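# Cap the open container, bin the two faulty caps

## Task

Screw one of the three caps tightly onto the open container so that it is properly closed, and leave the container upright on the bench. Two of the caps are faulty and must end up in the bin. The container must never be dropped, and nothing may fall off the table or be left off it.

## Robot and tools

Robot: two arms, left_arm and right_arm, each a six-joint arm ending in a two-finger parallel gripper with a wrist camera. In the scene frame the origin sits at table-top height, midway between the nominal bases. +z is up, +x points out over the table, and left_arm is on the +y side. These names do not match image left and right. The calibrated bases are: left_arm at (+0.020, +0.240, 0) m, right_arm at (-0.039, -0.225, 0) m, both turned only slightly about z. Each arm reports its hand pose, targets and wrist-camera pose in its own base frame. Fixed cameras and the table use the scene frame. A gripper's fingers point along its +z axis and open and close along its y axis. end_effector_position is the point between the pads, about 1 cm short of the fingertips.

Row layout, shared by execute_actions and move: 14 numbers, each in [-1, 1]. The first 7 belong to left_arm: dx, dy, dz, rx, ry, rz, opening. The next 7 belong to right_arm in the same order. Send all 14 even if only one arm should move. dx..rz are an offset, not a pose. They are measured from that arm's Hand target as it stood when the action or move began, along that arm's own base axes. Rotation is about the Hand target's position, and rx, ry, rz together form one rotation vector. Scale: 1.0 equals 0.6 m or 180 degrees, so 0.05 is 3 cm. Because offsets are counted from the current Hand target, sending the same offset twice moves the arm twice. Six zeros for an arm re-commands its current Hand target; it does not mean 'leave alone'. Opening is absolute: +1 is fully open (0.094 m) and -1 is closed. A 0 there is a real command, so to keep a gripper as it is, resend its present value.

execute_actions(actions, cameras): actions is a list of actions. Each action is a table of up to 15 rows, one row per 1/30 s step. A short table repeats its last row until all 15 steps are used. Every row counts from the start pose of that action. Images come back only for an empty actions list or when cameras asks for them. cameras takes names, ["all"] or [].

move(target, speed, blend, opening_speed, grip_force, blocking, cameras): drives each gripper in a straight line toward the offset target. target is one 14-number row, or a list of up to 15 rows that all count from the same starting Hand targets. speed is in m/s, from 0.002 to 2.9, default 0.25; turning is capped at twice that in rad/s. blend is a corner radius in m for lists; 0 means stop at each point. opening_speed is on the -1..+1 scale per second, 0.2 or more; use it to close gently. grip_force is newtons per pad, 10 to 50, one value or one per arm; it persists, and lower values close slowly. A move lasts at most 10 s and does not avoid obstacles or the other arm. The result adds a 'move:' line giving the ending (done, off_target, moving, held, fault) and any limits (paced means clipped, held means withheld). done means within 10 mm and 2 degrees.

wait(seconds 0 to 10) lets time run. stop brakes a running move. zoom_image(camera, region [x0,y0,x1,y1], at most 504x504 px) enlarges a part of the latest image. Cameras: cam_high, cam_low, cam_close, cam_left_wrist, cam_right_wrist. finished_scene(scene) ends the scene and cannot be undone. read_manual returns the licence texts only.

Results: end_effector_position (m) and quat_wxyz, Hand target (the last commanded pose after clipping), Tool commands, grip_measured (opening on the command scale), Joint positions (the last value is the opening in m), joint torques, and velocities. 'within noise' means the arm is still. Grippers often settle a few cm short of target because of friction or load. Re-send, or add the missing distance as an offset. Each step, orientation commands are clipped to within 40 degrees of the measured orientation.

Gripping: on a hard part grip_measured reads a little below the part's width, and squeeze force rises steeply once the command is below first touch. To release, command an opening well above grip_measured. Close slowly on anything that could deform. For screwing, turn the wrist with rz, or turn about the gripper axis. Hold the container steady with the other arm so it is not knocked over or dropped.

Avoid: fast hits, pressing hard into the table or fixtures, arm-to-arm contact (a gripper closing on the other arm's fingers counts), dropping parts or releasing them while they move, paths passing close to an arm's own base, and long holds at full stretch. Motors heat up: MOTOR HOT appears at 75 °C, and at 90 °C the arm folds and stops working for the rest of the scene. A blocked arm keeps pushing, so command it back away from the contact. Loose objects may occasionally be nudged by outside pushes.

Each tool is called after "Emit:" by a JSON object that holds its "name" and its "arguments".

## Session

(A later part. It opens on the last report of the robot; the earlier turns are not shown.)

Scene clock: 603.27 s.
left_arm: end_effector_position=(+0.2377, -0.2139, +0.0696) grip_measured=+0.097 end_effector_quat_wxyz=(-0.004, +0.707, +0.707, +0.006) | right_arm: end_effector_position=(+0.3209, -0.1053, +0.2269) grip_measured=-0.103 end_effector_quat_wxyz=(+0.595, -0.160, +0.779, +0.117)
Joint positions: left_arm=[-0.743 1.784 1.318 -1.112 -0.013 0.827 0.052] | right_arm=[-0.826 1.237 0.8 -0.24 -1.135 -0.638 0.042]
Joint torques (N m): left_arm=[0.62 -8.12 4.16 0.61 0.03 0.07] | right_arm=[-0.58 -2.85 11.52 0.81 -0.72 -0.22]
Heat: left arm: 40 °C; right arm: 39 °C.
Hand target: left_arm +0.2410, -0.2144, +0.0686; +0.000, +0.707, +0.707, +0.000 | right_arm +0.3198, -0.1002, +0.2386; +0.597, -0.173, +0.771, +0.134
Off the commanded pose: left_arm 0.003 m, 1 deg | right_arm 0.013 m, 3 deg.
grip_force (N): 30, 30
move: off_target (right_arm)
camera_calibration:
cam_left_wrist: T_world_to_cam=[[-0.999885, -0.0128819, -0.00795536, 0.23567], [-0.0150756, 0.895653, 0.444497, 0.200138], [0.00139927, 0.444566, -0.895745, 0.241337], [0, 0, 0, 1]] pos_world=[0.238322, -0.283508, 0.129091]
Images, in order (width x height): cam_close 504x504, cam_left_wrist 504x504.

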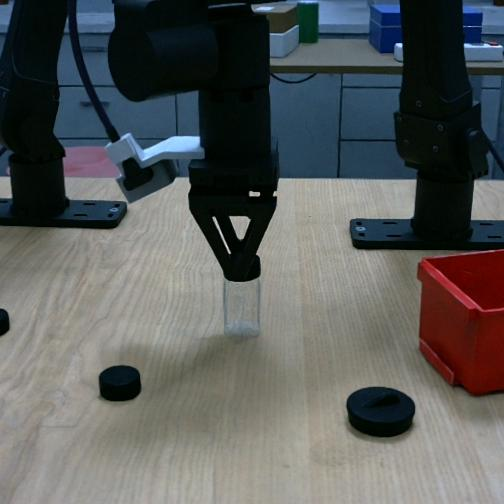

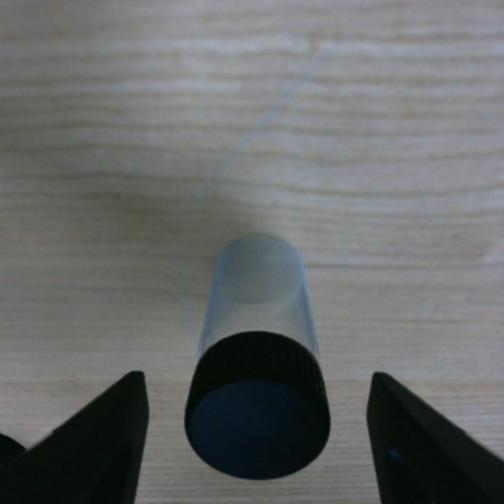

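Emit:
{"name": "move", "arguments": {"target": [0.002, -0.001, 0.07, 0, 0, 0, 0.1, 0, 0, 0, 0, 0, 0, -0.1], "speed": 0.06, "cameras": ["cam_close", "cam_left_wrist"]}}

Emit:
{"name": "zoom_image", "arguments": {"camera": "cam_close", "region": [207, 245, 277, 345]}}

Emit:
{"name": "zoom_image", "arguments": {"camera": "cam_left_wrist", "region": [150, 220, 370, 440]}}

Scene clock: 605.00 s.
left_arm: end_effector_position=(+0.2363, -0.2126, +0.0968) grip_measured=+0.097 end_effector_quat_wxyz=(-0.017, +0.707, +0.707, +0.006) | right_arm: end_effector_position=(+0.3209, -0.1053, +0.2269) grip_measured=-0.103 end_effector_quat_wxyz=(+0.595, -0.160, +0.779, +0.117)
Joint positions: left_arm=[-0.743 1.784 1.427 -1.247 -0.013 0.827 0.052] | right_arm=[-0.826 1.237 0.8 -0.24 -1.135 -0.638 0.042]
Joint torques (N m): left_arm=[0.72 -9.72 6.83 0.33 0.04 0.07] | right_arm=[-0.65 -3 11.4 0.87 -0.73 -0.2]
Heat: left arm: 40 °C; right arm: 39 °C.
Hand target: left_arm +0.2422, -0.2150, +0.1106; +0.000, +0.707, +0.707, +0.000 | right_arm +0.3198, -0.1002, +0.2386; +0.597, -0.173, +0.771, +0.134
Off the commanded pose: left_arm 0.015 m, 2 deg | right_arm 0.013 m, 3 deg.
grip_force (N): 30, 30
move: off_target (left_arm, right_arm)
camera_calibration:
cam_left_wrist: T_world_to_cam=[[-0.999856, -0.0129044, 0.0110015, 0.232652], [-0.00638913, 0.887636, 0.460502, 0.181631], [-0.0157078, 0.460365, -0.887591, 0.271783], [0, 0, 0, 1]] pos_world=[0.238048, -0.283339, 0.155031]
Images, in order (width x height): cam_close 504x504, cam_left_wrist 504x504.

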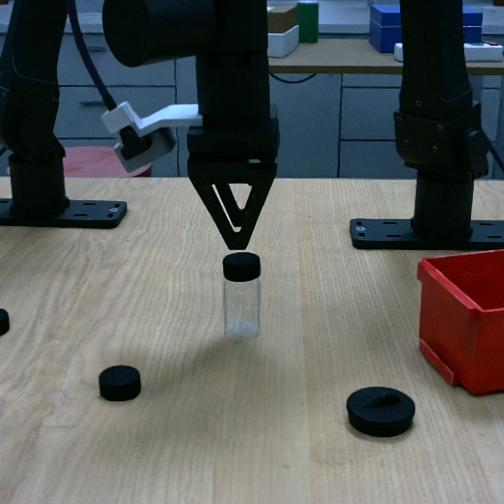

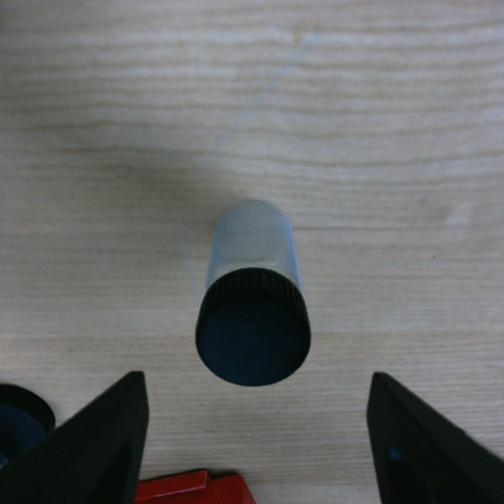

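Scaled by 5.040.

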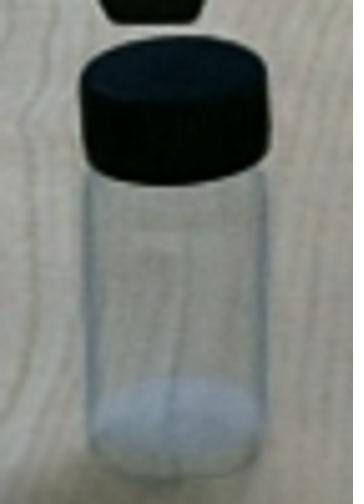

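Scaled by 2.291.

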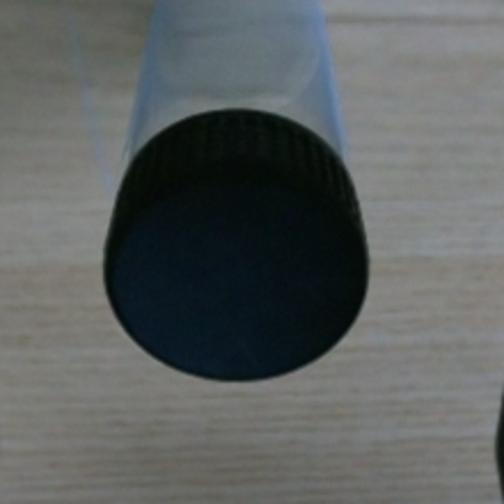

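Emit:
{"name": "move", "arguments": {"target": [[-0.0089, -0.01, 0.006, 0, 0, 0, 0.1, 0, 0, 0, 0, 0, 0, -0.1], [0.001, 0.001, -0.069, 0, 0, 0, 0.1, 0, 0, 0, 0, 0, 0, -0.1]], "speed": 0.06, "cameras": ["cam_left_wrist", "cam_close"]}}

Scene clock: 608.93 s.
left_arm: end_effector_position=(+0.2398, -0.2138, +0.0745) grip_measured=+0.097 end_effector_quat_wxyz=(-0.003, +0.705, +0.709, +0.006) | right_arm: end_effector_position=(+0.3209, -0.1053, +0.2269) grip_measured=-0.103 end_effector_quat_wxyz=(+0.595, -0.160, +0.779, +0.117)
Joint positions: left_arm=[-0.739 1.784 1.338 -1.13 -0.013 0.827 0.052] | right_arm=[-0.826 1.237 0.8 -0.24 -1.135 -0.638 0.042]
Joint torques (N m): left_arm=[0.68 -7.8 3.32 0.75 0.05 0.1] | right_arm=[-0.65 -2.91 11.55 0.85 -0.73 -0.22]
Heat: left arm: 40 °C; right arm: 39 °C.
Hand target: left_arm +0.2428, -0.2144, +0.0692; +0.000, +0.707, +0.707, +0.000 | right_arm +0.3198, -0.1002, +0.2386; +0.597, -0.173, +0.771, +0.134
Off the commanded pose: left_arm 0.006 m, 1 deg | right_arm 0.013 m, 3 deg.
grip_force (N): 30, 30
move: off_target (right_arm)
camera_calibration:
cam_left_wrist: T_world_to_cam=[[-0.999806, -0.0174556, -0.00908969, 0.236845], [-0.0196764, 0.896049, 0.443519, 0.199126], [0.000402894, 0.443612, -0.896219, 0.245757], [0, 0, 0, 1]] pos_world=[0.240618, -0.283313, 0.134089]
Images, in order (width x height): cam_close 504x504, cam_left_wrist 504x504.

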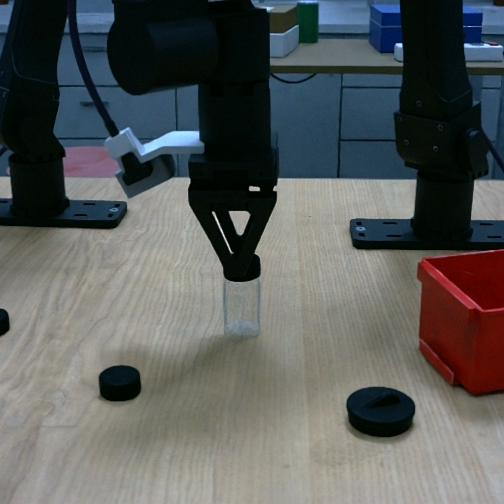

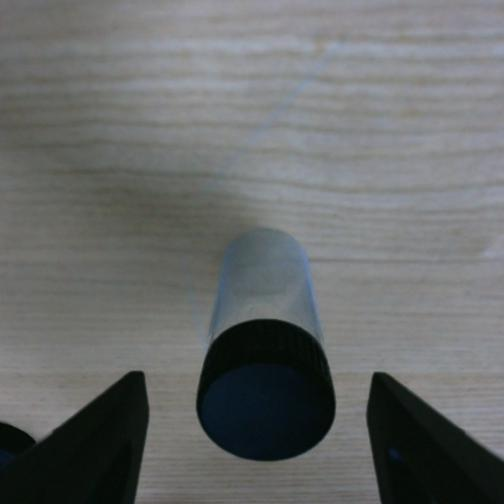

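Emit:
{"name": "move", "arguments": {"target": [-0.004, 0, -0.008, 0, 0, 0, 0.1, 0, 0, 0, 0, 0, 0, -0.1], "speed": 0.05}}

Emit:
{"name": "move", "arguments": {"target": [0, 0, 0, 0, 0, 0, -0.45, 0, 0, 0, 0, 0, 0, -0.1], "opening_speed": 0.6, "cameras": ["cam_left_wrist", "cam_close"]}}

Scene clock: 610.30 s.
left_arm: end_effector_position=(+0.2383, -0.2124, +0.0689) grip_measured=+0.097 end_effector_quat_wxyz=(-0.004, +0.705, +0.709, +0.006) | right_arm: end_effector_position=(+0.3209, -0.1053, +0.2269) grip_measured=-0.103 end_effector_quat_wxyz=(+0.595, -0.160, +0.779, +0.117)
Joint positions: left_arm=[-0.739 1.784 1.315 -1.11 -0.013 0.827 0.052] | right_arm=[-0.826 1.237 0.8 -0.24 -1.135 -0.638 0.042]
Joint torques (N m): left_arm=[0.21 -7.95 3.22 0.74 0.03 0.05] | right_arm=[-0.5 -2.92 11.37 0.88 -0.62 -0.19]
Heat: left arm: 40 °C; right arm: 39 °C.
Hand target: left_arm +0.2404, -0.2144, +0.0644; +0.000, +0.707, +0.707, +0.000 | right_arm +0.3198, -0.1002, +0.2386; +0.597, -0.173, +0.771, +0.134
Off the commanded pose: left_arm 0.005 m, 1 deg | right_arm 0.013 m, 3 deg.
grip_force (N): 30, 30
move: off_target (right_arm)

Scene clock: 612.07 s.
left_arm: end_effector_position=(+0.2383, -0.2124, +0.0689) grip_measured=-0.337 end_effector_quat_wxyz=(-0.004, +0.705, +0.709, +0.006) | right_arm: end_effector_position=(+0.3209, -0.1053, +0.2269) grip_measured=-0.103 end_effector_quat_wxyz=(+0.595, -0.160, +0.779, +0.117)
Joint positions: left_arm=[-0.739 1.784 1.315 -1.11 -0.013 0.827 0.031] | right_arm=[-0.826 1.237 0.8 -0.24 -1.135 -0.638 0.042]
Joint torques (N m): left_arm=[0.2 -7.95 3.23 0.74 0.03 0.05] | right_arm=[-0.58 -2.82 11.49 0.86 -0.72 -0.21]
Heat: left arm: 40 °C; right arm: 39 °C.
Hand target: left_arm +0.2404, -0.2144, +0.0644; +0.000, +0.707, +0.707, +0.000 | right_arm +0.3198, -0.1002, +0.2386; +0.597, -0.173, +0.771, +0.134
Off the commanded pose: left_arm 0.005 m, 1 deg | right_arm 0.013 m, 3 deg.
grip_force (N): 30, 30
move: off_target (right_arm)
camera_calibration:
cam_left_wrist: T_world_to_cam=[[-0.999824, -0.0174786, -0.00680104, 0.235108], [-0.0186781, 0.895111, 0.445453, 0.199835], [-0.00169819, 0.445501, -0.89528, 0.240943], [0, 0, 0, 1]] pos_world=[0.239209, -0.282105, 0.128293]
Images, in order (width x height): cam_close 504x504, cam_left_wrist 504x504.

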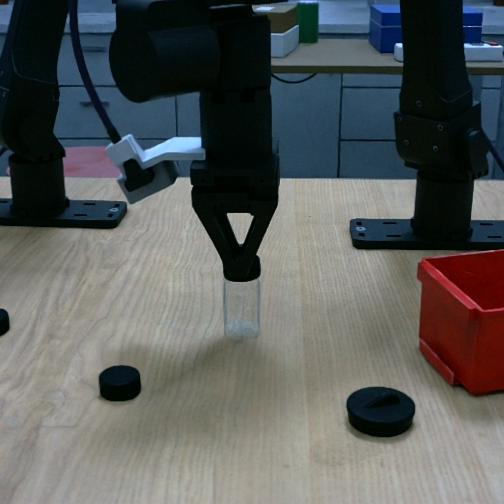

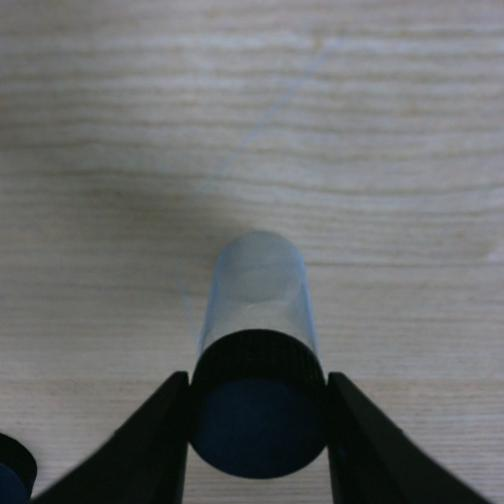

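Emit:
{"name": "move", "arguments": {"target": [[0.006, -0.005, 0.03, -0.004, -0.0046, 0, -0.45, 0, 0, 0, 0, 0, 0, -0.1], [0.004, -0.003, 0.08, 0, 0, 0, -0.45, 0, 0, 0, 0, 0, 0, -0.1]], "speed": 0.03, "blend": [0.005, 0], "cameras": ["cam_close"]}}

Emit:
{"name": "zoom_image", "arguments": {"camera": "cam_close", "region": [195, 215, 285, 345]}}

Scene clock: 614.50 s.
left_arm: end_effector_position=(+0.2384, -0.2126, +0.0998) grip_measured=-0.337 end_effector_quat_wxyz=(-0.014, +0.705, +0.709, +0.006) | right_arm: end_effector_position=(+0.3209, -0.1053, +0.2269) grip_measured=-0.103 end_effector_quat_wxyz=(+0.595, -0.160, +0.779, +0.117)
Joint positions: left_arm=[-0.739 1.784 1.439 -1.254 -0.013 0.827 0.031] | right_arm=[-0.826 1.237 0.8 -0.24 -1.135 -0.638 0.042]
Joint torques (N m): left_arm=[0.27 -9.35 6.91 0.3 0.04 0.06] | right_arm=[-0.66 -3.1 11.71 0.87 -0.73 -0.18]
Heat: left arm: 40 °C; right arm: 39 °C.
Hand target: left_arm +0.2428, -0.2162, +0.1124; +0.000, +0.707, +0.707, +0.000 | right_arm +0.3198, -0.1002, +0.2386; +0.597, -0.173, +0.771, +0.134
Off the commanded pose: left_arm 0.014 m, 2 deg | right_arm 0.013 m, 3 deg.
grip_force (N): 30, 30
move: off_target (left_arm, right_arm)
Images, in order (width x height): cam_close 504x504.

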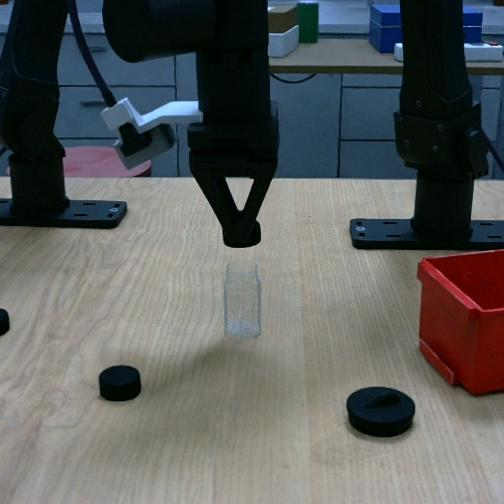

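Scaled by 3.877.

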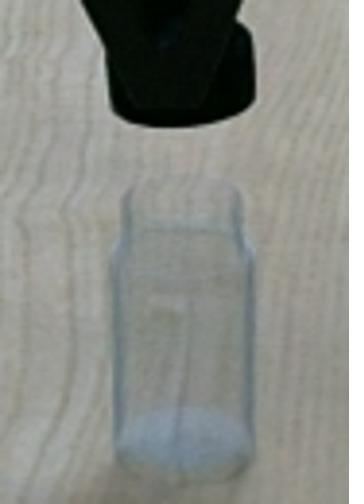

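Emit:
{"name": "move", "arguments": {"target": [[0, 0, 0.0627, 0, 0, 0, -0.45, 0, 0, 0, 0, 0, 0, -0.1], [-0.0663, 0.1437, 0.0293, 0, 0, 0, -0.45, 0, 0, 0, 0, 0, 0, -0.1], [-0.0663, 0.1437, -0.15, 0, 0, 0, -0.45, 0, 0, 0, 0, 0, 0, -0.1]], "speed": [0.15, 0.15, 0.1], "blend": [0.02, 0.01, 0], "cameras": ["cam_left_wrist", "cam_close"]}}

Scene clock: 617.60 s.
left_arm: end_effector_position=(+0.2001, -0.1286, +0.0255) grip_measured=-0.337 end_effector_quat_wxyz=(-0.008, +0.704, +0.710, +0.005) | right_arm: end_effector_position=(+0.3209, -0.1053, +0.2269) grip_measured=-0.103 end_effector_quat_wxyz=(+0.595, -0.160, +0.779, +0.117)
Joint positions: left_arm=[-0.585 1.543 0.867 -0.908 -0.013 0.978 0.031] | right_arm=[-0.826 1.237 0.8 -0.24 -1.135 -0.638 0.042]
Joint torques (N m): left_arm=[0.5 -5.2 3.11 0.76 0.03 0.11] | right_arm=[-0.39 -3.1 11.64 0.9 -0.71 -0.2]
Heat: left arm: 40 °C; right arm: 39 °C.
Hand target: left_arm +0.2030, -0.1299, +0.0224; +0.000, +0.707, +0.707, +0.000 | right_arm +0.3198, -0.1002, +0.2386; +0.597, -0.173, +0.771, +0.134
Off the commanded pose: left_arm 0.004 m, 1 deg | right_arm 0.013 m, 3 deg.
grip_force (N): 30, 30
move: off_target (right_arm); blend cut to 0.0189 m at target 1
camera_calibration:
cam_left_wrist: T_world_to_cam=[[-0.999788, -0.0205556, -0.000685612, 0.197614], [-0.0186836, 0.893794, 0.448088, 0.143228], [-0.00859792, 0.448006, -0.893989, 0.166382], [0, 0, 0, 1]] pos_world=[0.201678, -0.198495, 0.0847002]
Images, in order (width x height): cam_close 504x504, cam_left_wrist 504x504.

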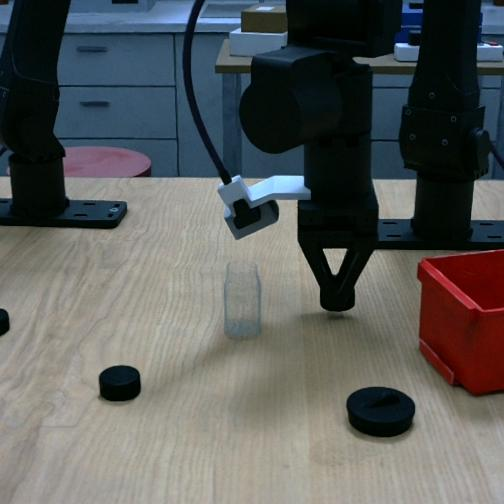

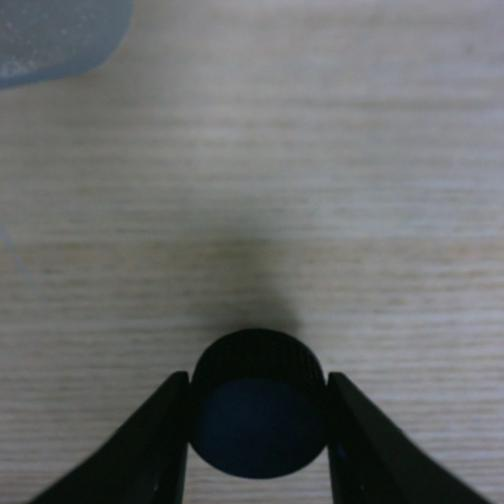

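Emit:
{"name": "move", "arguments": {"target": [0, 0, -0.0185, 0, 0, 0, -0.45, 0, 0, 0, 0, 0, 0, -0.1], "speed": 0.05, "cameras": ["cam_close"]}}

Emit:
{"name": "zoom_image", "arguments": {"camera": "cam_close", "region": [280, 240, 390, 350]}}

Scene clock: 618.93 s.
left_arm: end_effector_position=(+0.2004, -0.1288, +0.0148) grip_measured=-0.337 end_effector_quat_wxyz=(-0.007, +0.705, +0.709, +0.005) | right_arm: end_effector_position=(+0.3209, -0.1053, +0.2269) grip_measured=-0.103 end_effector_quat_wxyz=(+0.595, -0.160, +0.779, +0.117)
Joint positions: left_arm=[-0.585 1.563 0.839 -0.859 -0.013 0.979 0.031] | right_arm=[-0.826 1.237 0.8 -0.24 -1.135 -0.638 0.042]
Joint torques (N m): left_arm=[0.51 -5.14 2.99 0.76 0.04 0.11] | right_arm=[-0.53 -2.88 11.58 0.84 -0.67 -0.19]
Heat: left arm: 40 °C; right arm: 39 °C.
Hand target: left_arm +0.2030, -0.1299, +0.0113; +0.000, +0.707, +0.707, +0.000 | right_arm +0.3198, -0.1002, +0.2386; +0.597, -0.173, +0.771, +0.134
Off the commanded pose: left_arm 0.005 m, 1 deg | right_arm 0.013 m, 3 deg.
grip_force (N): 30, 30
move: off_target (right_arm)
Images, in order (width x height): cam_close 504x504.

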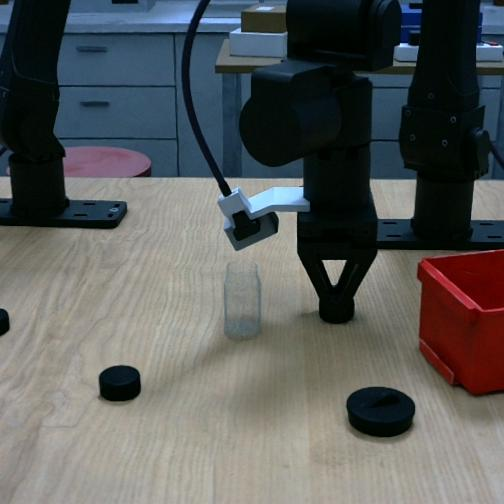

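Scaled by 4.582.

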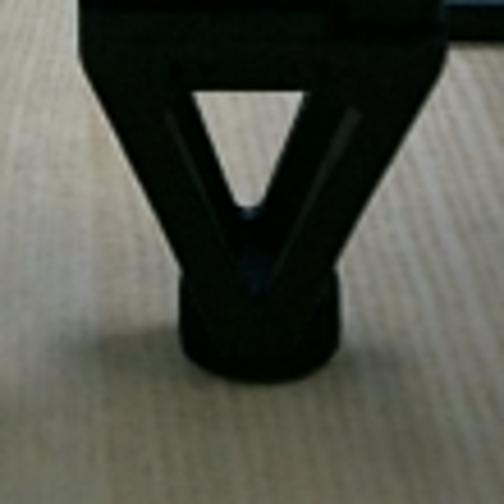

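Emit:
{"name": "move", "arguments": {"target": [0,0,0,0,0,0,0.1,0,0,0,0,0,0,-0.1], "opening_speed": 0.4, "speed": 0.05, "cameras": ["cam_high"]}}

Scene clock: 621.40 s.
left_arm: end_effector_position=(+0.2004, -0.1288, +0.0148) grip_measured=+0.097 end_effector_quat_wxyz=(-0.007, +0.705, +0.709, +0.005) | right_arm: end_effector_position=(+0.3209, -0.1053, +0.2269) grip_measured=-0.103 end_effector_quat_wxyz=(+0.595, -0.160, +0.779, +0.117)
Joint positions: left_arm=[-0.585 1.563 0.839 -0.859 -0.013 0.979 0.052] | right_arm=[-0.826 1.237 0.8 -0.24 -1.135 -0.638 0.042]
Joint torques (N m): left_arm=[0.54 -5.09 2.97 0.74 0.03 0.1] | right_arm=[-0.58 -2.93 11.52 0.83 -0.68 -0.17]
Heat: left arm: 40 °C; right arm: 39 °C.
Hand target: left_arm +0.2030, -0.1299, +0.0113; +0.000, +0.707, +0.707, +0.000 | right_arm +0.3198, -0.1002, +0.2386; +0.597, -0.173, +0.771, +0.134
Off the commanded pose: left_arm 0.005 m, 1 deg | right_arm 0.013 m, 3 deg.
grip_force (N): 30, 30
move: off_target (right_arm)
Images, in order (width x height): cam_high 504x504.

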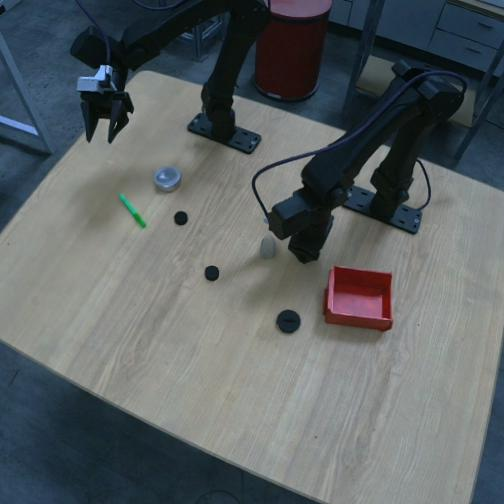

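Emit:
{"name": "move", "arguments": {"target": [0,0,0.2,0,0,0,0.1,0,0,0,0,0,0,-0.1], "speed": 0.12, "cameras": ["cam_high","cam_low","cam_close","cam_left_wrist"]}}

Scene clock: 623.73 s.
left_arm: end_effector_position=(+0.1996, -0.1282, +0.1171) grip_measured=+0.097 end_effector_quat_wxyz=(-0.020, +0.705, +0.709, +0.003) | right_arm: end_effector_position=(+0.3209, -0.1053, +0.2269) grip_measured=-0.103 end_effector_quat_wxyz=(+0.595, -0.160, +0.779, +0.117)
Joint positions: left_arm=[-0.585 1.477 1.181 -1.314 -0.013 0.979 0.052] | right_arm=[-0.826 1.237 0.8 -0.24 -1.135 -0.638 0.042]
Joint torques (N m): left_arm=[0.51 -7.34 6.67 0.3 0.04 0.11] | right_arm=[-0.66 -2.97 11.37 0.9 -0.73 -0.14]
Heat: left arm: 40 °C; right arm: 39 °C.
Hand target: left_arm +0.2030, -0.1299, +0.1313; +0.000, +0.707, +0.707, +0.000 | right_arm +0.3198, -0.1002, +0.2386; +0.597, -0.173, +0.771, +0.134
Off the commanded pose: left_arm 0.015 m, 2 deg | right_arm 0.013 m, 3 deg.
grip_force (N): 30, 30
move: off_target (left_arm, right_arm)
camera_calibration:
cam_left_wrist: T_world_to_cam=[[-0.999602, -0.0191961, 0.020684, 0.194773], [-0.0074974, 0.887296, 0.46114, 0.0972263], [-0.0272049, 0.460801, -0.887086, 0.252623], [0, 0, 0, 1]] pos_world=[0.202297, -0.198939, 0.175235]
Images, in order (width x height): cam_high 504x504, cam_low 504x504, cam_close 504x504, cam_left_wrist 504x504.

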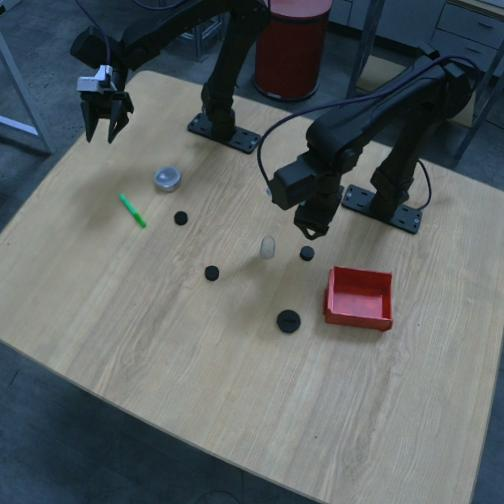

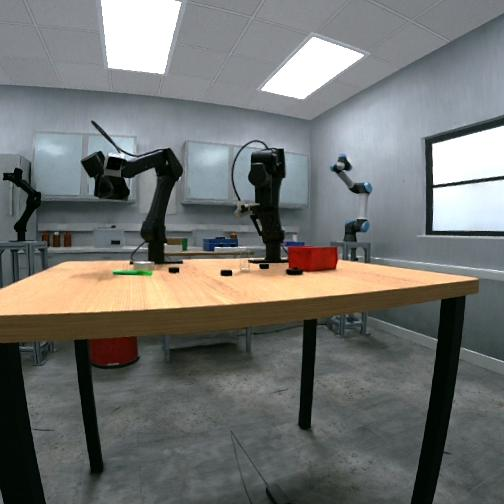

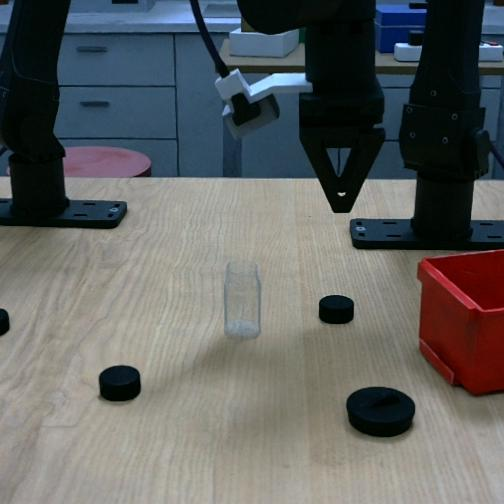

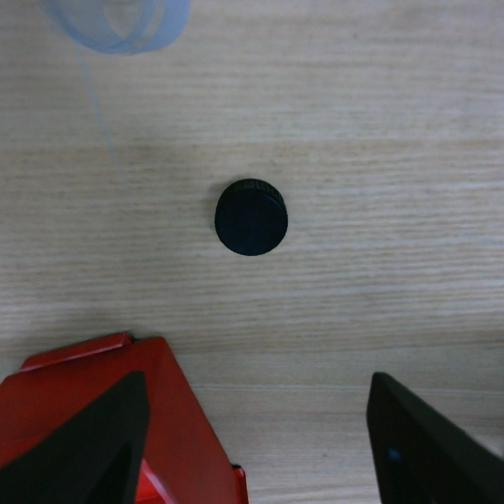

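Emit:
{"name": "move", "arguments": {"target": [[0.0558,-0.1497,0.0,0,0,0,0.3,0,0,0,0,0,0,-0.1],[0.0642,-0.1397,-0.0522,0,0,0,0.3,0,0,0,0,0,0,-0.1]], "speed": [0.15,0.06], "cameras": ["cam_close","cam_left_wrist"]}}

Scene clock: 629.07 s.
left_arm: end_effector_position=(+0.2380, -0.2128, +0.1053) grip_measured=+0.297 end_effector_quat_wxyz=(-0.003, +0.709, +0.706, +0.006) | right_arm: end_effector_position=(+0.3209, -0.1053, +0.2269) grip_measured=-0.103 end_effector_quat_wxyz=(+0.595, -0.160, +0.779, +0.117)
Joint positions: left_arm=[-0.74 1.759 1.431 -1.248 -0.013 0.835 0.061] | right_arm=[-0.826 1.237 0.8 -0.24 -1.135 -0.638 0.042]
Joint torques (N m): left_arm=[0.57 -7.5 3.37 0.74 0.03 0.07] | right_arm=[-0.73 -2.88 11.62 0.9 -0.7 -0.23]
Heat: left arm: 39 °C; right arm: 39 °C.
Hand target: left_arm +0.2416, -0.2138, +0.1000; +0.000, +0.707, +0.707, +0.000 | right_arm +0.3198, -0.1002, +0.2386; +0.597, -0.173, +0.771, +0.134
Off the commanded pose: left_arm 0.006 m, 1 deg | right_arm 0.013 m, 3 deg.
grip_force (N): 30, 30
move: off_target (right_arm)
camera_calibration:
cam_left_wrist: T_world_to_cam=[[-0.999925, -0.00833252, -0.00902945, 0.237253], [-0.0114735, 0.896153, 0.443596, 0.182672], [0.00439549, 0.443666, -0.896181, 0.27202], [0, 0, 0, 1]] pos_world=[0.238136, -0.282411, 0.164889]
Images, in order (width x height): cam_close 504x504, cam_left_wrist 504x504.

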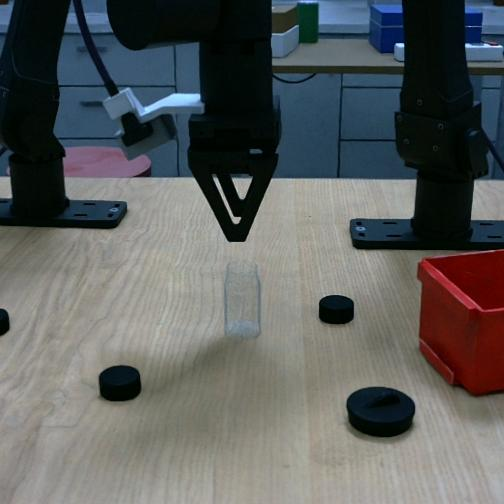

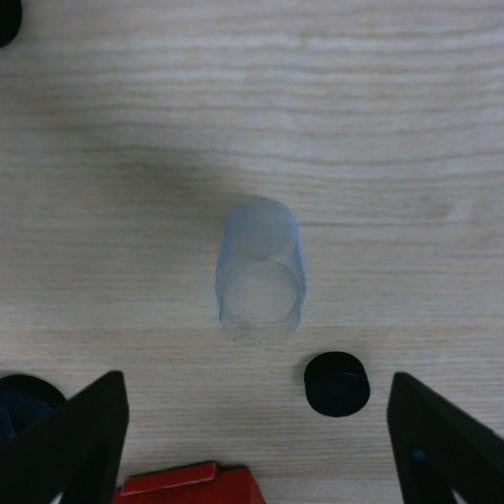

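Emit:
{"name": "zoom_image", "arguments": {"camera": "cam_close", "region": [190, 200, 310, 350]}}

Emit:
{"name": "zoom_image", "arguments": {"camera": "cam_left_wrist", "region": [100, 180, 420, 504]}}

Scaled by 3.360.

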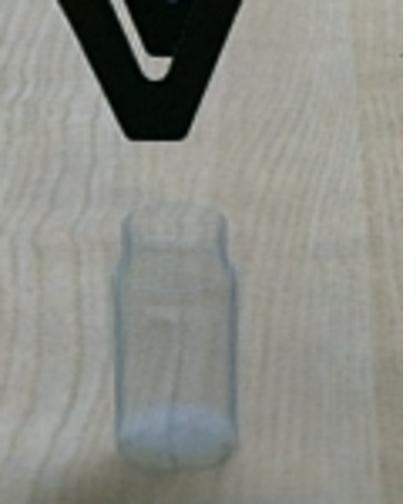

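Scaled by 1.556.

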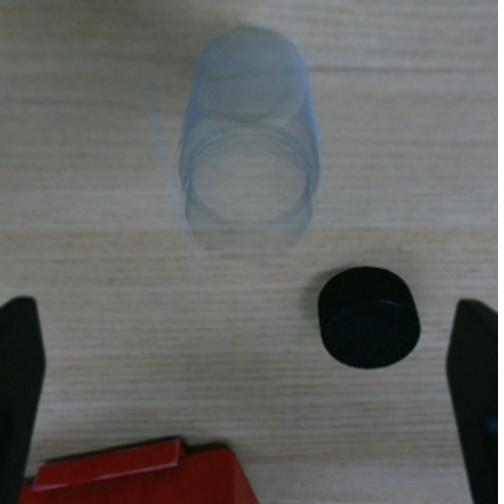

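Emit:
{"name": "move", "arguments": {"target": [[0,0.0078,0,0,0,0,0.3,0,0,0,0,0,0,-0.1],[0,0.0078,-0.1067,0,0,0,0.3,0,0,0,0,0,0,-0.1]], "speed": [0.04,0.06], "cameras": ["cam_close","cam_left_wrist"]}}

Scene clock: 632.00 s.
left_arm: end_effector_position=(+0.2382, -0.2084, +0.0410) grip_measured=+0.297 end_effector_quat_wxyz=(-0.005, +0.705, +0.709, +0.006) | right_arm: end_effector_position=(+0.3209, -0.1053, +0.2269) grip_measured=-0.103 end_effector_quat_wxyz=(+0.595, -0.160, +0.779, +0.117)
Joint positions: left_arm=[-0.729 1.804 1.224 -1 -0.013 0.835 0.061] | right_arm=[-0.826 1.237 0.8 -0.24 -1.135 -0.638 0.042]
Joint torques (N m): left_arm=[0.64 -7.75 3.22 0.74 0.04 0.11] | right_arm=[-0.61 -2.86 11.59 0.84 -0.65 -0.21]
Heat: left arm: 39 °C; right arm: 39 °C.
Hand target: left_arm +0.2416, -0.2091, +0.0360; +0.000, +0.707, +0.707, +0.000 | right_arm +0.3198, -0.1002, +0.2386; +0.597, -0.173, +0.771, +0.134
Off the commanded pose: left_arm 0.006 m, 1 deg | right_arm 0.013 m, 3 deg.
grip_force (N): 30, 30
move: off_target (right_arm)
camera_calibration:
cam_left_wrist: T_world_to_cam=[[-0.999795, -0.0190888, -0.00671015, 0.234621], [-0.0200792, 0.895083, 0.445447, 0.209013], [-0.0024969, 0.44549, -0.895283, 0.214371], [0, 0, 0, 1]] pos_world=[0.239305, -0.278105, 0.100393]
Images, in order (width x height): cam_close 504x504, cam_left_wrist 504x504.

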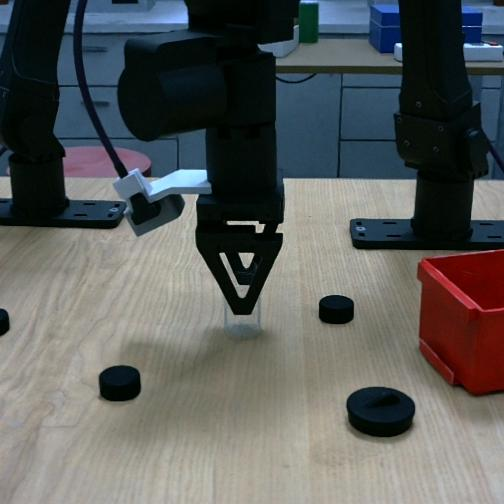

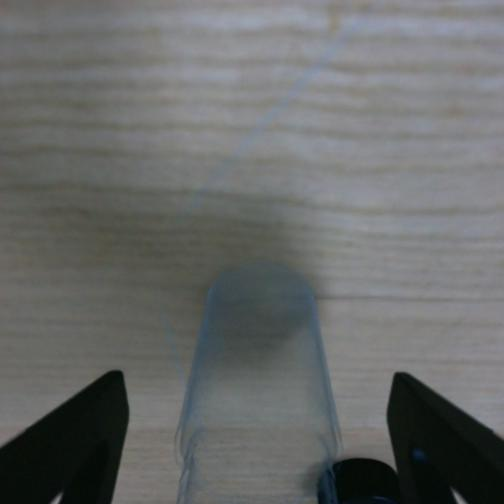

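Emit:
{"name": "move", "arguments": {"target": [0,0,0,0,0,0,-0.42,0,0,0,0,0,0,-0.1], "opening_speed": 0.4, "grip_force": [25, 30], "cameras": ["cam_close","cam_left_wrist"]}}

Scene clock: 634.80 s.
left_arm: end_effector_position=(+0.2385, -0.2087, +0.0410) grip_measured=-0.319 end_effector_quat_wxyz=(-0.004, +0.705, +0.709, +0.006) | right_arm: end_effector_position=(+0.3209, -0.1053, +0.2269) grip_measured=-0.103 end_effector_quat_wxyz=(+0.595, -0.160, +0.779, +0.117)
Joint positions: left_arm=[-0.729 1.804 1.224 -0.998 -0.013 0.837 0.032] | right_arm=[-0.826 1.237 0.8 -0.24 -1.135 -0.638 0.042]
Joint torques (N m): left_arm=[0.65 -7.75 3.28 0.74 0.04 0.11] | right_arm=[-0.59 -2.85 11.59 0.88 -0.7 -0.2]
Heat: left arm: 39 °C; right arm: 39 °C.
Hand target: left_arm +0.2416, -0.2091, +0.0360; +0.000, +0.707, +0.707, +0.000 | right_arm +0.3198, -0.1002, +0.2386; +0.597, -0.173, +0.771, +0.134
Off the commanded pose: left_arm 0.006 m, 1 deg | right_arm 0.013 m, 3 deg.
grip_force (N): 25, 30
move: off_target (right_arm)
camera_calibration:
cam_left_wrist: T_world_to_cam=[[-0.999816, -0.0175323, -0.00781252, 0.235274], [-0.0191777, 0.895549, 0.444549, 0.209158], [-0.000797487, 0.444617, -0.89572, 0.213944], [0, 0, 0, 1]] pos_world=[0.239413, -0.278309, 0.100491]
Images, in order (width x height): cam_close 504x504, cam_left_wrist 504x504.

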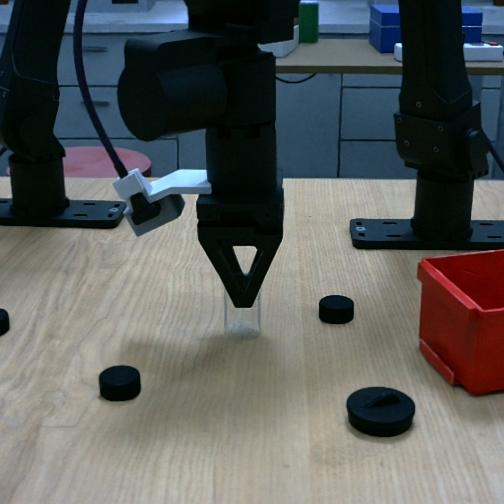

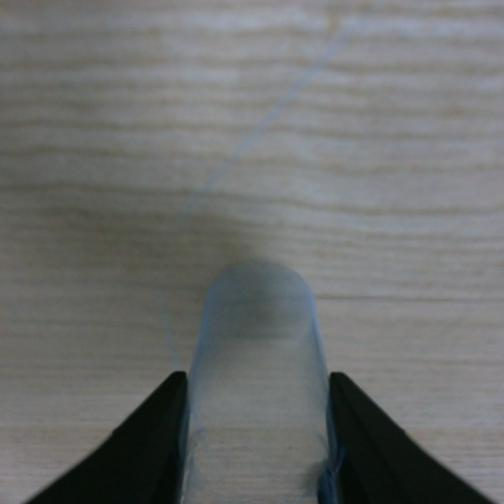

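Emit:
{"name": "move", "arguments": {"target": [[0,0,0.05,0,0,0,-0.42,0,0,0,0,0,0,-0.1]], "speed": 0.06, "cameras": ["cam_close"]}}

Emit:
{"name": "move", "arguments": {"target": [[0.2717,0.0198,0,0,0,0,-0.42,0,0,0,0,0,0,-0.1]], "speed": 0.1, "cameras": ["cam_close","cam_low","cam_left_wrist"]}}

Scene clock: 636.37 s.
left_arm: end_effector_position=(+0.2337, -0.2044, +0.0497) grip_measured=-0.319 end_effector_quat_wxyz=(-0.022, +0.705, +0.709, +0.005) | right_arm: end_effector_position=(+0.3209, -0.1053, +0.2269) grip_measured=-0.103 end_effector_quat_wxyz=(+0.595, -0.160, +0.779, +0.117)
Joint positions: left_arm=[-0.729 1.804 1.26 -1.07 -0.013 0.837 0.032] | right_arm=[-0.826 1.237 0.8 -0.24 -1.135 -0.638 0.042]
Joint torques (N m): left_arm=[0.64 -10.58 6.63 0.32 0.03 0.11] | right_arm=[-0.42 -2.7 11.55 0.82 -0.69 -0.2]
Heat: left arm: 39 °C; right arm: 39 °C.
Hand target: left_arm +0.2416, -0.2091, +0.0660; +0.000, +0.707, +0.707, +0.000 | right_arm +0.3198, -0.1002, +0.2386; +0.597, -0.173, +0.771, +0.134
Off the commanded pose: left_arm 0.019 m, 3 deg | right_arm 0.013 m, 3 deg.
grip_force (N): 25, 30
move: off_target (left_arm, right_arm)
Images, in order (width x height): cam_close 504x504.

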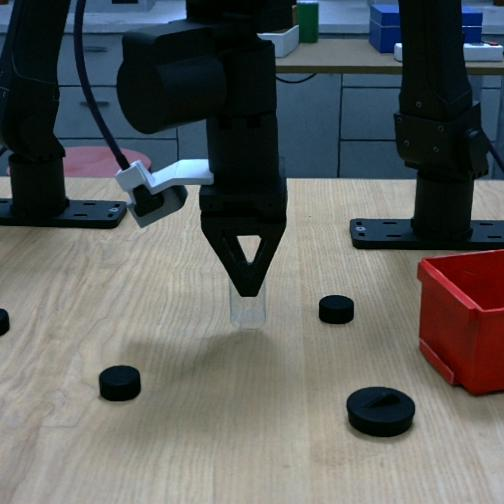

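Scene clock: 639.90 s.
left_arm: end_effector_position=(+0.4009, -0.1969, +0.0645) grip_measured=-0.319 end_effector_quat_wxyz=(+0.000, +0.703, +0.711, +0.007) | right_arm: end_effector_position=(+0.3209, -0.1053, +0.2269) grip_measured=-0.103 end_effector_quat_wxyz=(+0.595, -0.160, +0.779, +0.117)
Joint positions: left_arm=[-0.464 2.289 2.039 -1.317 -0.013 1.096 0.032] | right_arm=[-0.826 1.237 0.8 -0.24 -1.135 -0.638 0.042]
Joint torques (N m): left_arm=[0.42 -11.62 7.06 0.36 0.05 0.1] | right_arm=[-0.47 -2.96 11.58 0.89 -0.69 -0.22]
Heat: left arm: 39 °C; right arm: 39 °C.
Hand target: left_arm +0.4046, -0.1972, +0.0660; +0.000, +0.707, +0.707, +0.000 | right_arm +0.3198, -0.1002, +0.2386; +0.597, -0.173, +0.771, +0.134
Off the commanded pose: left_arm 0.004 m, 1 deg | right_arm 0.013 m, 3 deg.
grip_force (N): 25, 30
move: off_target (right_arm)
camera_calibration:
cam_left_wrist: T_world_to_cam=[[-0.999627, -0.0237305, -0.0135537, 0.397141], [-0.0272748, 0.897356, 0.440463, 0.195078], [0.00171012, 0.440668, -0.897668, 0.228284], [0, 0, 0, 1]] pos_world=[0.401923, -0.266227, 0.124381]
Images, in order (width x height): cam_low 504x504, cam_close 504x504, cam_left_wrist 504x504.

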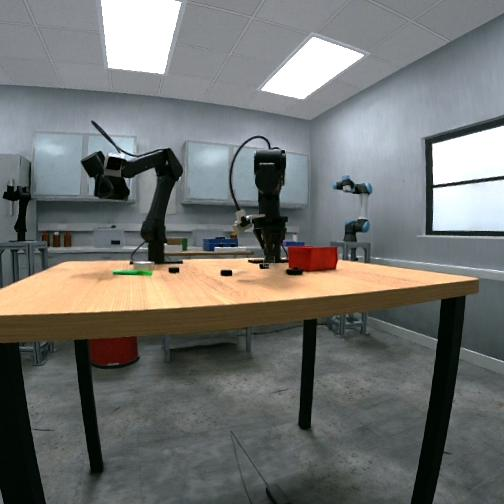

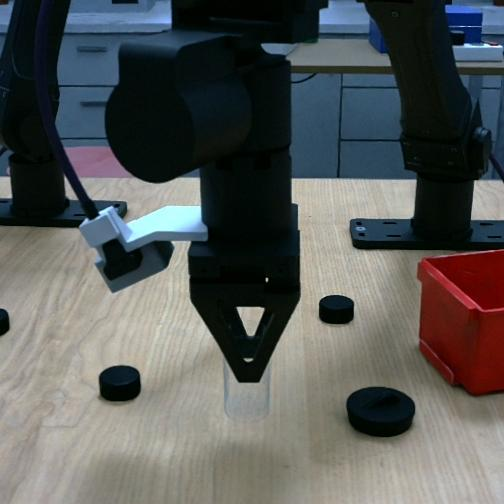

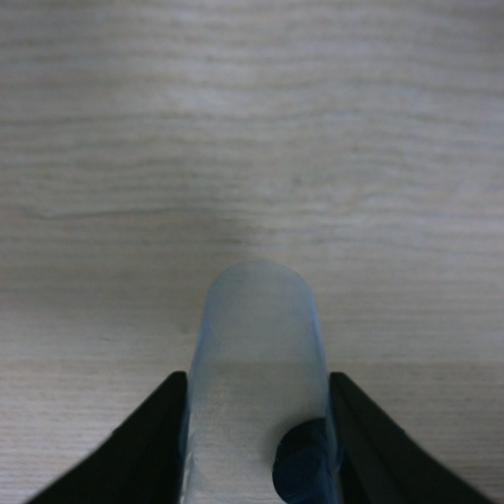

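Emit:
{"name": "move", "arguments": {"target": [[0,0,-0.0267,0,0,0,-0.42,0,0,0,0,0,0,-0.1]], "speed": 0.06}}

Emit:
{"name": "move", "arguments": {"target": [[0,0,-0.01,0,0,0,-0.42,0,0,0,0,0,0,-0.1]], "speed": 0.03, "cameras": ["cam_close"]}}

Scene clock: 641.37 s.
left_arm: end_effector_position=(+0.4021, -0.1975, +0.0609) grip_measured=-0.319 end_effector_quat_wxyz=(+0.001, +0.703, +0.711, +0.007) | right_arm: end_effector_position=(+0.3209, -0.1053, +0.2269) grip_measured=-0.103 end_effector_quat_wxyz=(+0.595, -0.160, +0.779, +0.117)
Joint positions: left_arm=[-0.464 2.292 2.03 -1.302 -0.013 1.096 0.032] | right_arm=[-0.826 1.237 0.8 -0.24 -1.135 -0.638 0.042]
Joint torques (N m): left_arm=[0.32 -11.79 3.41 0.75 0.03 0.11] | right_arm=[-0.62 -2.86 11.37 0.88 -0.71 -0.14]
Heat: left arm: 39 °C; right arm: 39 °C.
Hand target: left_arm +0.4046, -0.1972, +0.0500; +0.000, +0.707, +0.707, +0.000 | right_arm +0.3198, -0.1002, +0.2386; +0.597, -0.173, +0.771, +0.134
Off the commanded pose: left_arm 0.011 m, 1 deg | right_arm 0.013 m, 3 deg.
grip_force (N): 25, 30
move: off_target (left_arm, right_arm)

Scene clock: 642.43 s.
left_arm: end_effector_position=(+0.4023, -0.1976, +0.0559) grip_measured=-0.319 end_effector_quat_wxyz=(+0.002, +0.703, +0.711, +0.008) | right_arm: end_effector_position=(+0.3209, -0.1053, +0.2269) grip_measured=-0.103 end_effector_quat_wxyz=(+0.595, -0.160, +0.779, +0.117)
Joint positions: left_arm=[-0.464 2.292 2.01 -1.28 -0.013 1.096 0.032] | right_arm=[-0.826 1.237 0.8 -0.24 -1.135 -0.638 0.042]
Joint torques (N m): left_arm=[0.29 -11.66 3.36 0.76 0.03 0.11] | right_arm=[-0.8 -2.99 11.6 0.9 -0.66 -0.18]
Heat: left arm: 39 °C; right arm: 39 °C.
Hand target: left_arm +0.4046, -0.1972, +0.0440; +0.000, +0.707, +0.707, +0.000 | right_arm +0.3198, -0.1002, +0.2386; +0.597, -0.173, +0.771, +0.134
Off the commanded pose: left_arm 0.012 m, 1 deg | right_arm 0.013 m, 3 deg.
grip_force (N): 25, 30
move: off_target (left_arm, right_arm)
Images, in order (width x height): cam_close 504x504.

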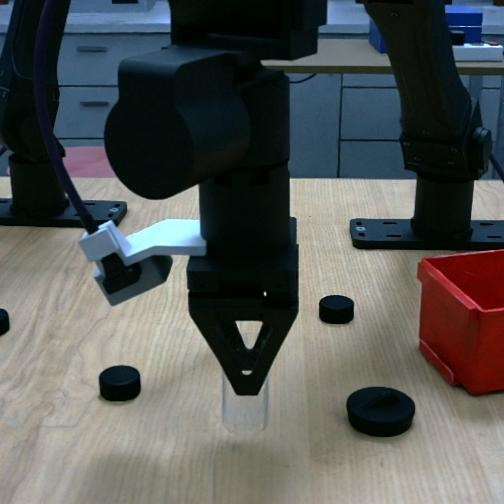

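Emit:
{"name": "move", "arguments": {"target": [[0,0,-0.0133,0,0,0,-0.42,0,0,0,0,0,0,-0.1]], "speed": 0.03}}

Emit:
{"name": "move", "arguments": {"target": [[0,0,-0.0083,0,0,0,-0.42,0,0,0,0,0,0,-0.1]], "speed": 0.02}}

Scene clock: 643.63 s.
left_arm: end_effector_position=(+0.4020, -0.1974, +0.0469) grip_measured=-0.319 end_effector_quat_wxyz=(+0.001, +0.703, +0.711, +0.007) | right_arm: end_effector_position=(+0.3209, -0.1053, +0.2269) grip_measured=-0.103 end_effector_quat_wxyz=(+0.595, -0.160, +0.779, +0.117)
Joint positions: left_arm=[-0.464 2.296 1.982 -1.251 -0.013 1.096 0.032] | right_arm=[-0.826 1.237 0.8 -0.24 -1.135 -0.638 0.042]
Joint torques (N m): left_arm=[0.32 -11.75 3.36 0.77 0.03 0.1] | right_arm=[-0.57 -2.99 11.59 0.88 -0.65 -0.27]
Heat: left arm: 39 °C; right arm: 39 °C.
Hand target: left_arm +0.4046, -0.1972, +0.0360; +0.000, +0.707, +0.707, +0.000 | right_arm +0.3198, -0.1002, +0.2386; +0.597, -0.173, +0.771, +0.134
Off the commanded pose: left_arm 0.011 m, 1 deg | right_arm 0.013 m, 3 deg.
grip_force (N): 25, 30
move: off_target (left_arm, right_arm)

Scene clock: 644.73 s.
left_arm: end_effector_position=(+0.4024, -0.1976, +0.0431) grip_measured=-0.319 end_effector_quat_wxyz=(+0.002, +0.703, +0.711, +0.008) | right_arm: end_effector_position=(+0.3209, -0.1053, +0.2269) grip_measured=-0.103 end_effector_quat_wxyz=(+0.595, -0.160, +0.779, +0.117)
Joint positions: left_arm=[-0.464 2.296 1.967 -1.233 -0.013 1.096 0.032] | right_arm=[-0.826 1.237 0.8 -0.24 -1.135 -0.638 0.042]
Joint torques (N m): left_arm=[0.28 -11.58 3.36 0.75 0.04 0.11] | right_arm=[-0.62 -2.77 11.47 0.86 -0.68 -0.19]
Heat: left arm: 39 °C; right arm: 39 °C.
Hand target: left_arm +0.4046, -0.1972, +0.0310; +0.000, +0.707, +0.707, +0.000 | right_arm +0.3198, -0.1002, +0.2386; +0.597, -0.173, +0.771, +0.134
Off the commanded pose: left_arm 0.012 m, 1 deg | right_arm 0.013 m, 3 deg.
grip_force (N): 25, 30
move: off_target (left_arm, right_arm)

Emit:
{"name": "move", "arguments": {"target": [[0,0,-0.004,0,0,0,-0.42,0,0,0,0,0,0,-0.1]], "speed": 0.02}}

Emit:
{"name": "move", "arguments": {"target": [[0,0,-0.0033,0,0,0,-0.42,0,0,0,0,0,0,-0.1]], "speed": 0.02, "cameras": ["cam_close"]}}

Scene clock: 645.80 s.
left_arm: end_effector_position=(+0.4026, -0.1977, +0.0416) grip_measured=-0.319 end_effector_quat_wxyz=(+0.003, +0.703, +0.711, +0.008) | right_arm: end_effector_position=(+0.3209, -0.1053, +0.2269) grip_measured=-0.103 end_effector_quat_wxyz=(+0.595, -0.160, +0.779, +0.117)
Joint positions: left_arm=[-0.464 2.296 1.961 -1.225 -0.013 1.096 0.032] | right_arm=[-0.826 1.237 0.8 -0.24 -1.135 -0.638 0.042]
Joint torques (N m): left_arm=[0.29 -11.51 3.33 0.76 0.03 0.11] | right_arm=[-0.47 -2.86 11.71 0.88 -0.71 -0.18]
Heat: left arm: 39 °C; right arm: 39 °C.
Hand target: left_arm +0.4046, -0.1972, +0.0286; +0.000, +0.707, +0.707, +0.000 | right_arm +0.3198, -0.1002, +0.2386; +0.597, -0.173, +0.771, +0.134
Off the commanded pose: left_arm 0.013 m, 1 deg | right_arm 0.013 m, 3 deg.
grip_force (N): 25, 30
move: off_target (left_arm, right_arm)

Scene clock: 646.80 s.
left_arm: end_effector_position=(+0.4029, -0.1979, +0.0412) grip_measured=-0.319 end_effector_quat_wxyz=(+0.003, +0.704, +0.710, +0.008) | right_arm: end_effector_position=(+0.3209, -0.1053, +0.2269) grip_measured=-0.103 end_effector_quat_wxyz=(+0.595, -0.160, +0.779, +0.117)
Joint positions: left_arm=[-0.464 2.296 1.959 -1.222 -0.013 1.097 0.032] | right_arm=[-0.826 1.237 0.8 -0.24 -1.135 -0.638 0.042]
Joint torques (N m): left_arm=[0.27 -11.44 3.04 0.79 0.04 0.11] | right_arm=[-0.62 -3.06 11.55 0.87 -0.64 -0.23]
Heat: left arm: 39 °C; right arm: 39 °C.
Hand target: left_arm +0.4046, -0.1972, +0.0266; +0.000, +0.707, +0.707, +0.000 | right_arm +0.3198, -0.1002, +0.2386; +0.597, -0.173, +0.771, +0.134
Off the commanded pose: left_arm 0.015 m, 1 deg | right_arm 0.013 m, 3 deg.
grip_force (N): 25, 30
move: off_target (left_arm, right_arm)
Images, in order (width x height): cam_close 504x504.

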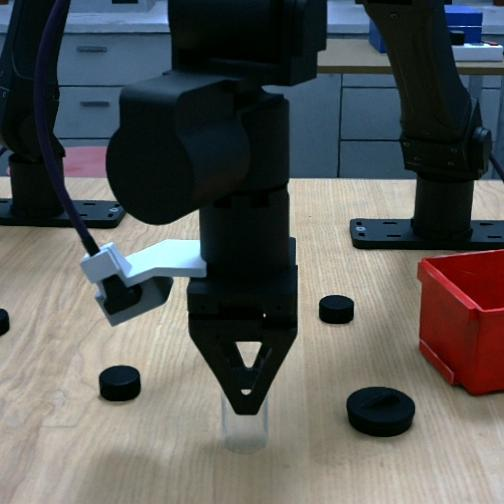

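Emit:
{"name": "move", "arguments": {"target": [[0,0,-0.0017,0,0,0,-0.42,0,0,0,0,0,0,-0.1]], "speed": 0.02}}

Emit:
{"name": "move", "arguments": {"target": [[0,0,0,0,0,0,0.1,0,0,0,0,0,0,-0.1]], "speed": 0.02, "opening_speed": 0.3, "cameras": ["cam_close","cam_left_wrist"]}}

Scene clock: 647.90 s.
left_arm: end_effector_position=(+0.4029, -0.1979, +0.0408) grip_measured=-0.319 end_effector_quat_wxyz=(+0.003, +0.704, +0.710, +0.008) | right_arm: end_effector_position=(+0.3209, -0.1053, +0.2269) grip_measured=-0.103 end_effector_quat_wxyz=(+0.595, -0.160, +0.779, +0.117)
Joint positions: left_arm=[-0.464 2.296 1.958 -1.221 -0.013 1.097 0.032] | right_arm=[-0.826 1.237 0.8 -0.24 -1.135 -0.638 0.042]
Joint torques (N m): left_arm=[0.31 -11.4 2.82 0.82 0.03 0.11] | right_arm=[-0.68 -3.04 11.73 0.91 -0.67 -0.21]
Heat: left arm: 39 °C; right arm: 39 °C.
Hand target: left_arm +0.4046, -0.1972, +0.0256; +0.000, +0.707, +0.707, +0.000 | right_arm +0.3198, -0.1002, +0.2386; +0.597, -0.173, +0.771, +0.134
Off the commanded pose: left_arm 0.015 m, 1 deg | right_arm 0.013 m, 3 deg.
grip_force (N): 25, 30
move: off_target (left_arm, right_arm)

Scene clock: 650.13 s.
left_arm: end_effector_position=(+0.4027, -0.1978, +0.0366) grip_measured=+0.097 end_effector_quat_wxyz=(+0.001, +0.704, +0.710, +0.007) | right_arm: end_effector_position=(+0.3209, -0.1053, +0.2269) grip_measured=-0.103 end_effector_quat_wxyz=(+0.595, -0.160, +0.779, +0.117)
Joint positions: left_arm=[-0.464 2.302 1.951 -1.213 -0.013 1.097 0.052] | right_arm=[-0.826 1.237 0.8 -0.24 -1.135 -0.638 0.042]
Joint torques (N m): left_arm=[0.27 -11.79 3.36 0.75 0.04 0.11] | right_arm=[-0.79 -2.89 11.54 0.91 -0.69 -0.22]
Heat: left arm: 39 °C; right arm: 39 °C.
Hand target: left_arm +0.4046, -0.1972, +0.0256; +0.000, +0.707, +0.707, +0.000 | right_arm +0.3198, -0.1002, +0.2386; +0.597, -0.173, +0.771, +0.134
Off the commanded pose: left_arm 0.011 m, 1 deg | right_arm 0.013 m, 3 deg.
grip_force (N): 25, 30
move: off_target (left_arm, right_arm)
camera_calibration:
cam_left_wrist: T_world_to_cam=[[-0.999622, -0.0222048, -0.0162159, 0.398821], [-0.0270717, 0.897987, 0.439188, 0.208295], [0.00480956, 0.439461, -0.898249, 0.202162], [0, 0, 0, 1]] pos_world=[0.403337, -0.267032, 0.0965782]
Images, in order (width x height): cam_close 504x504, cam_left_wrist 504x504.

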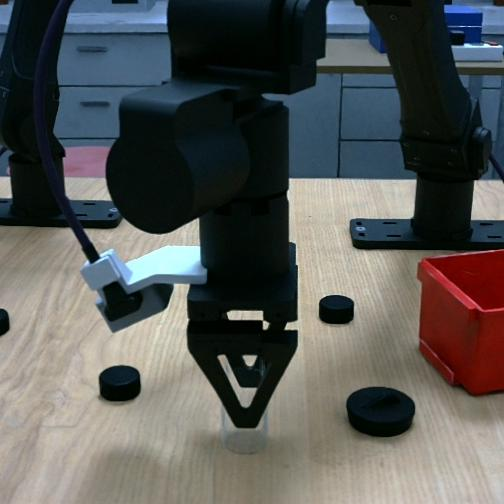

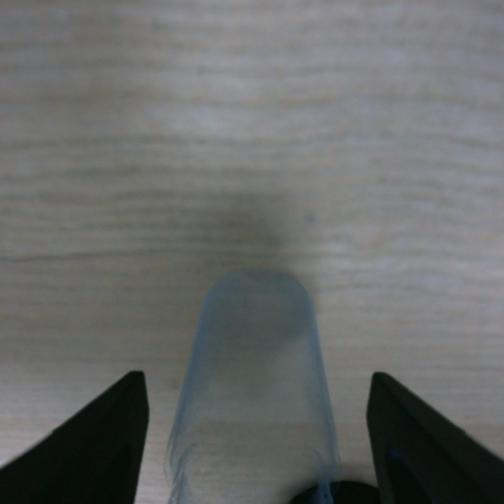

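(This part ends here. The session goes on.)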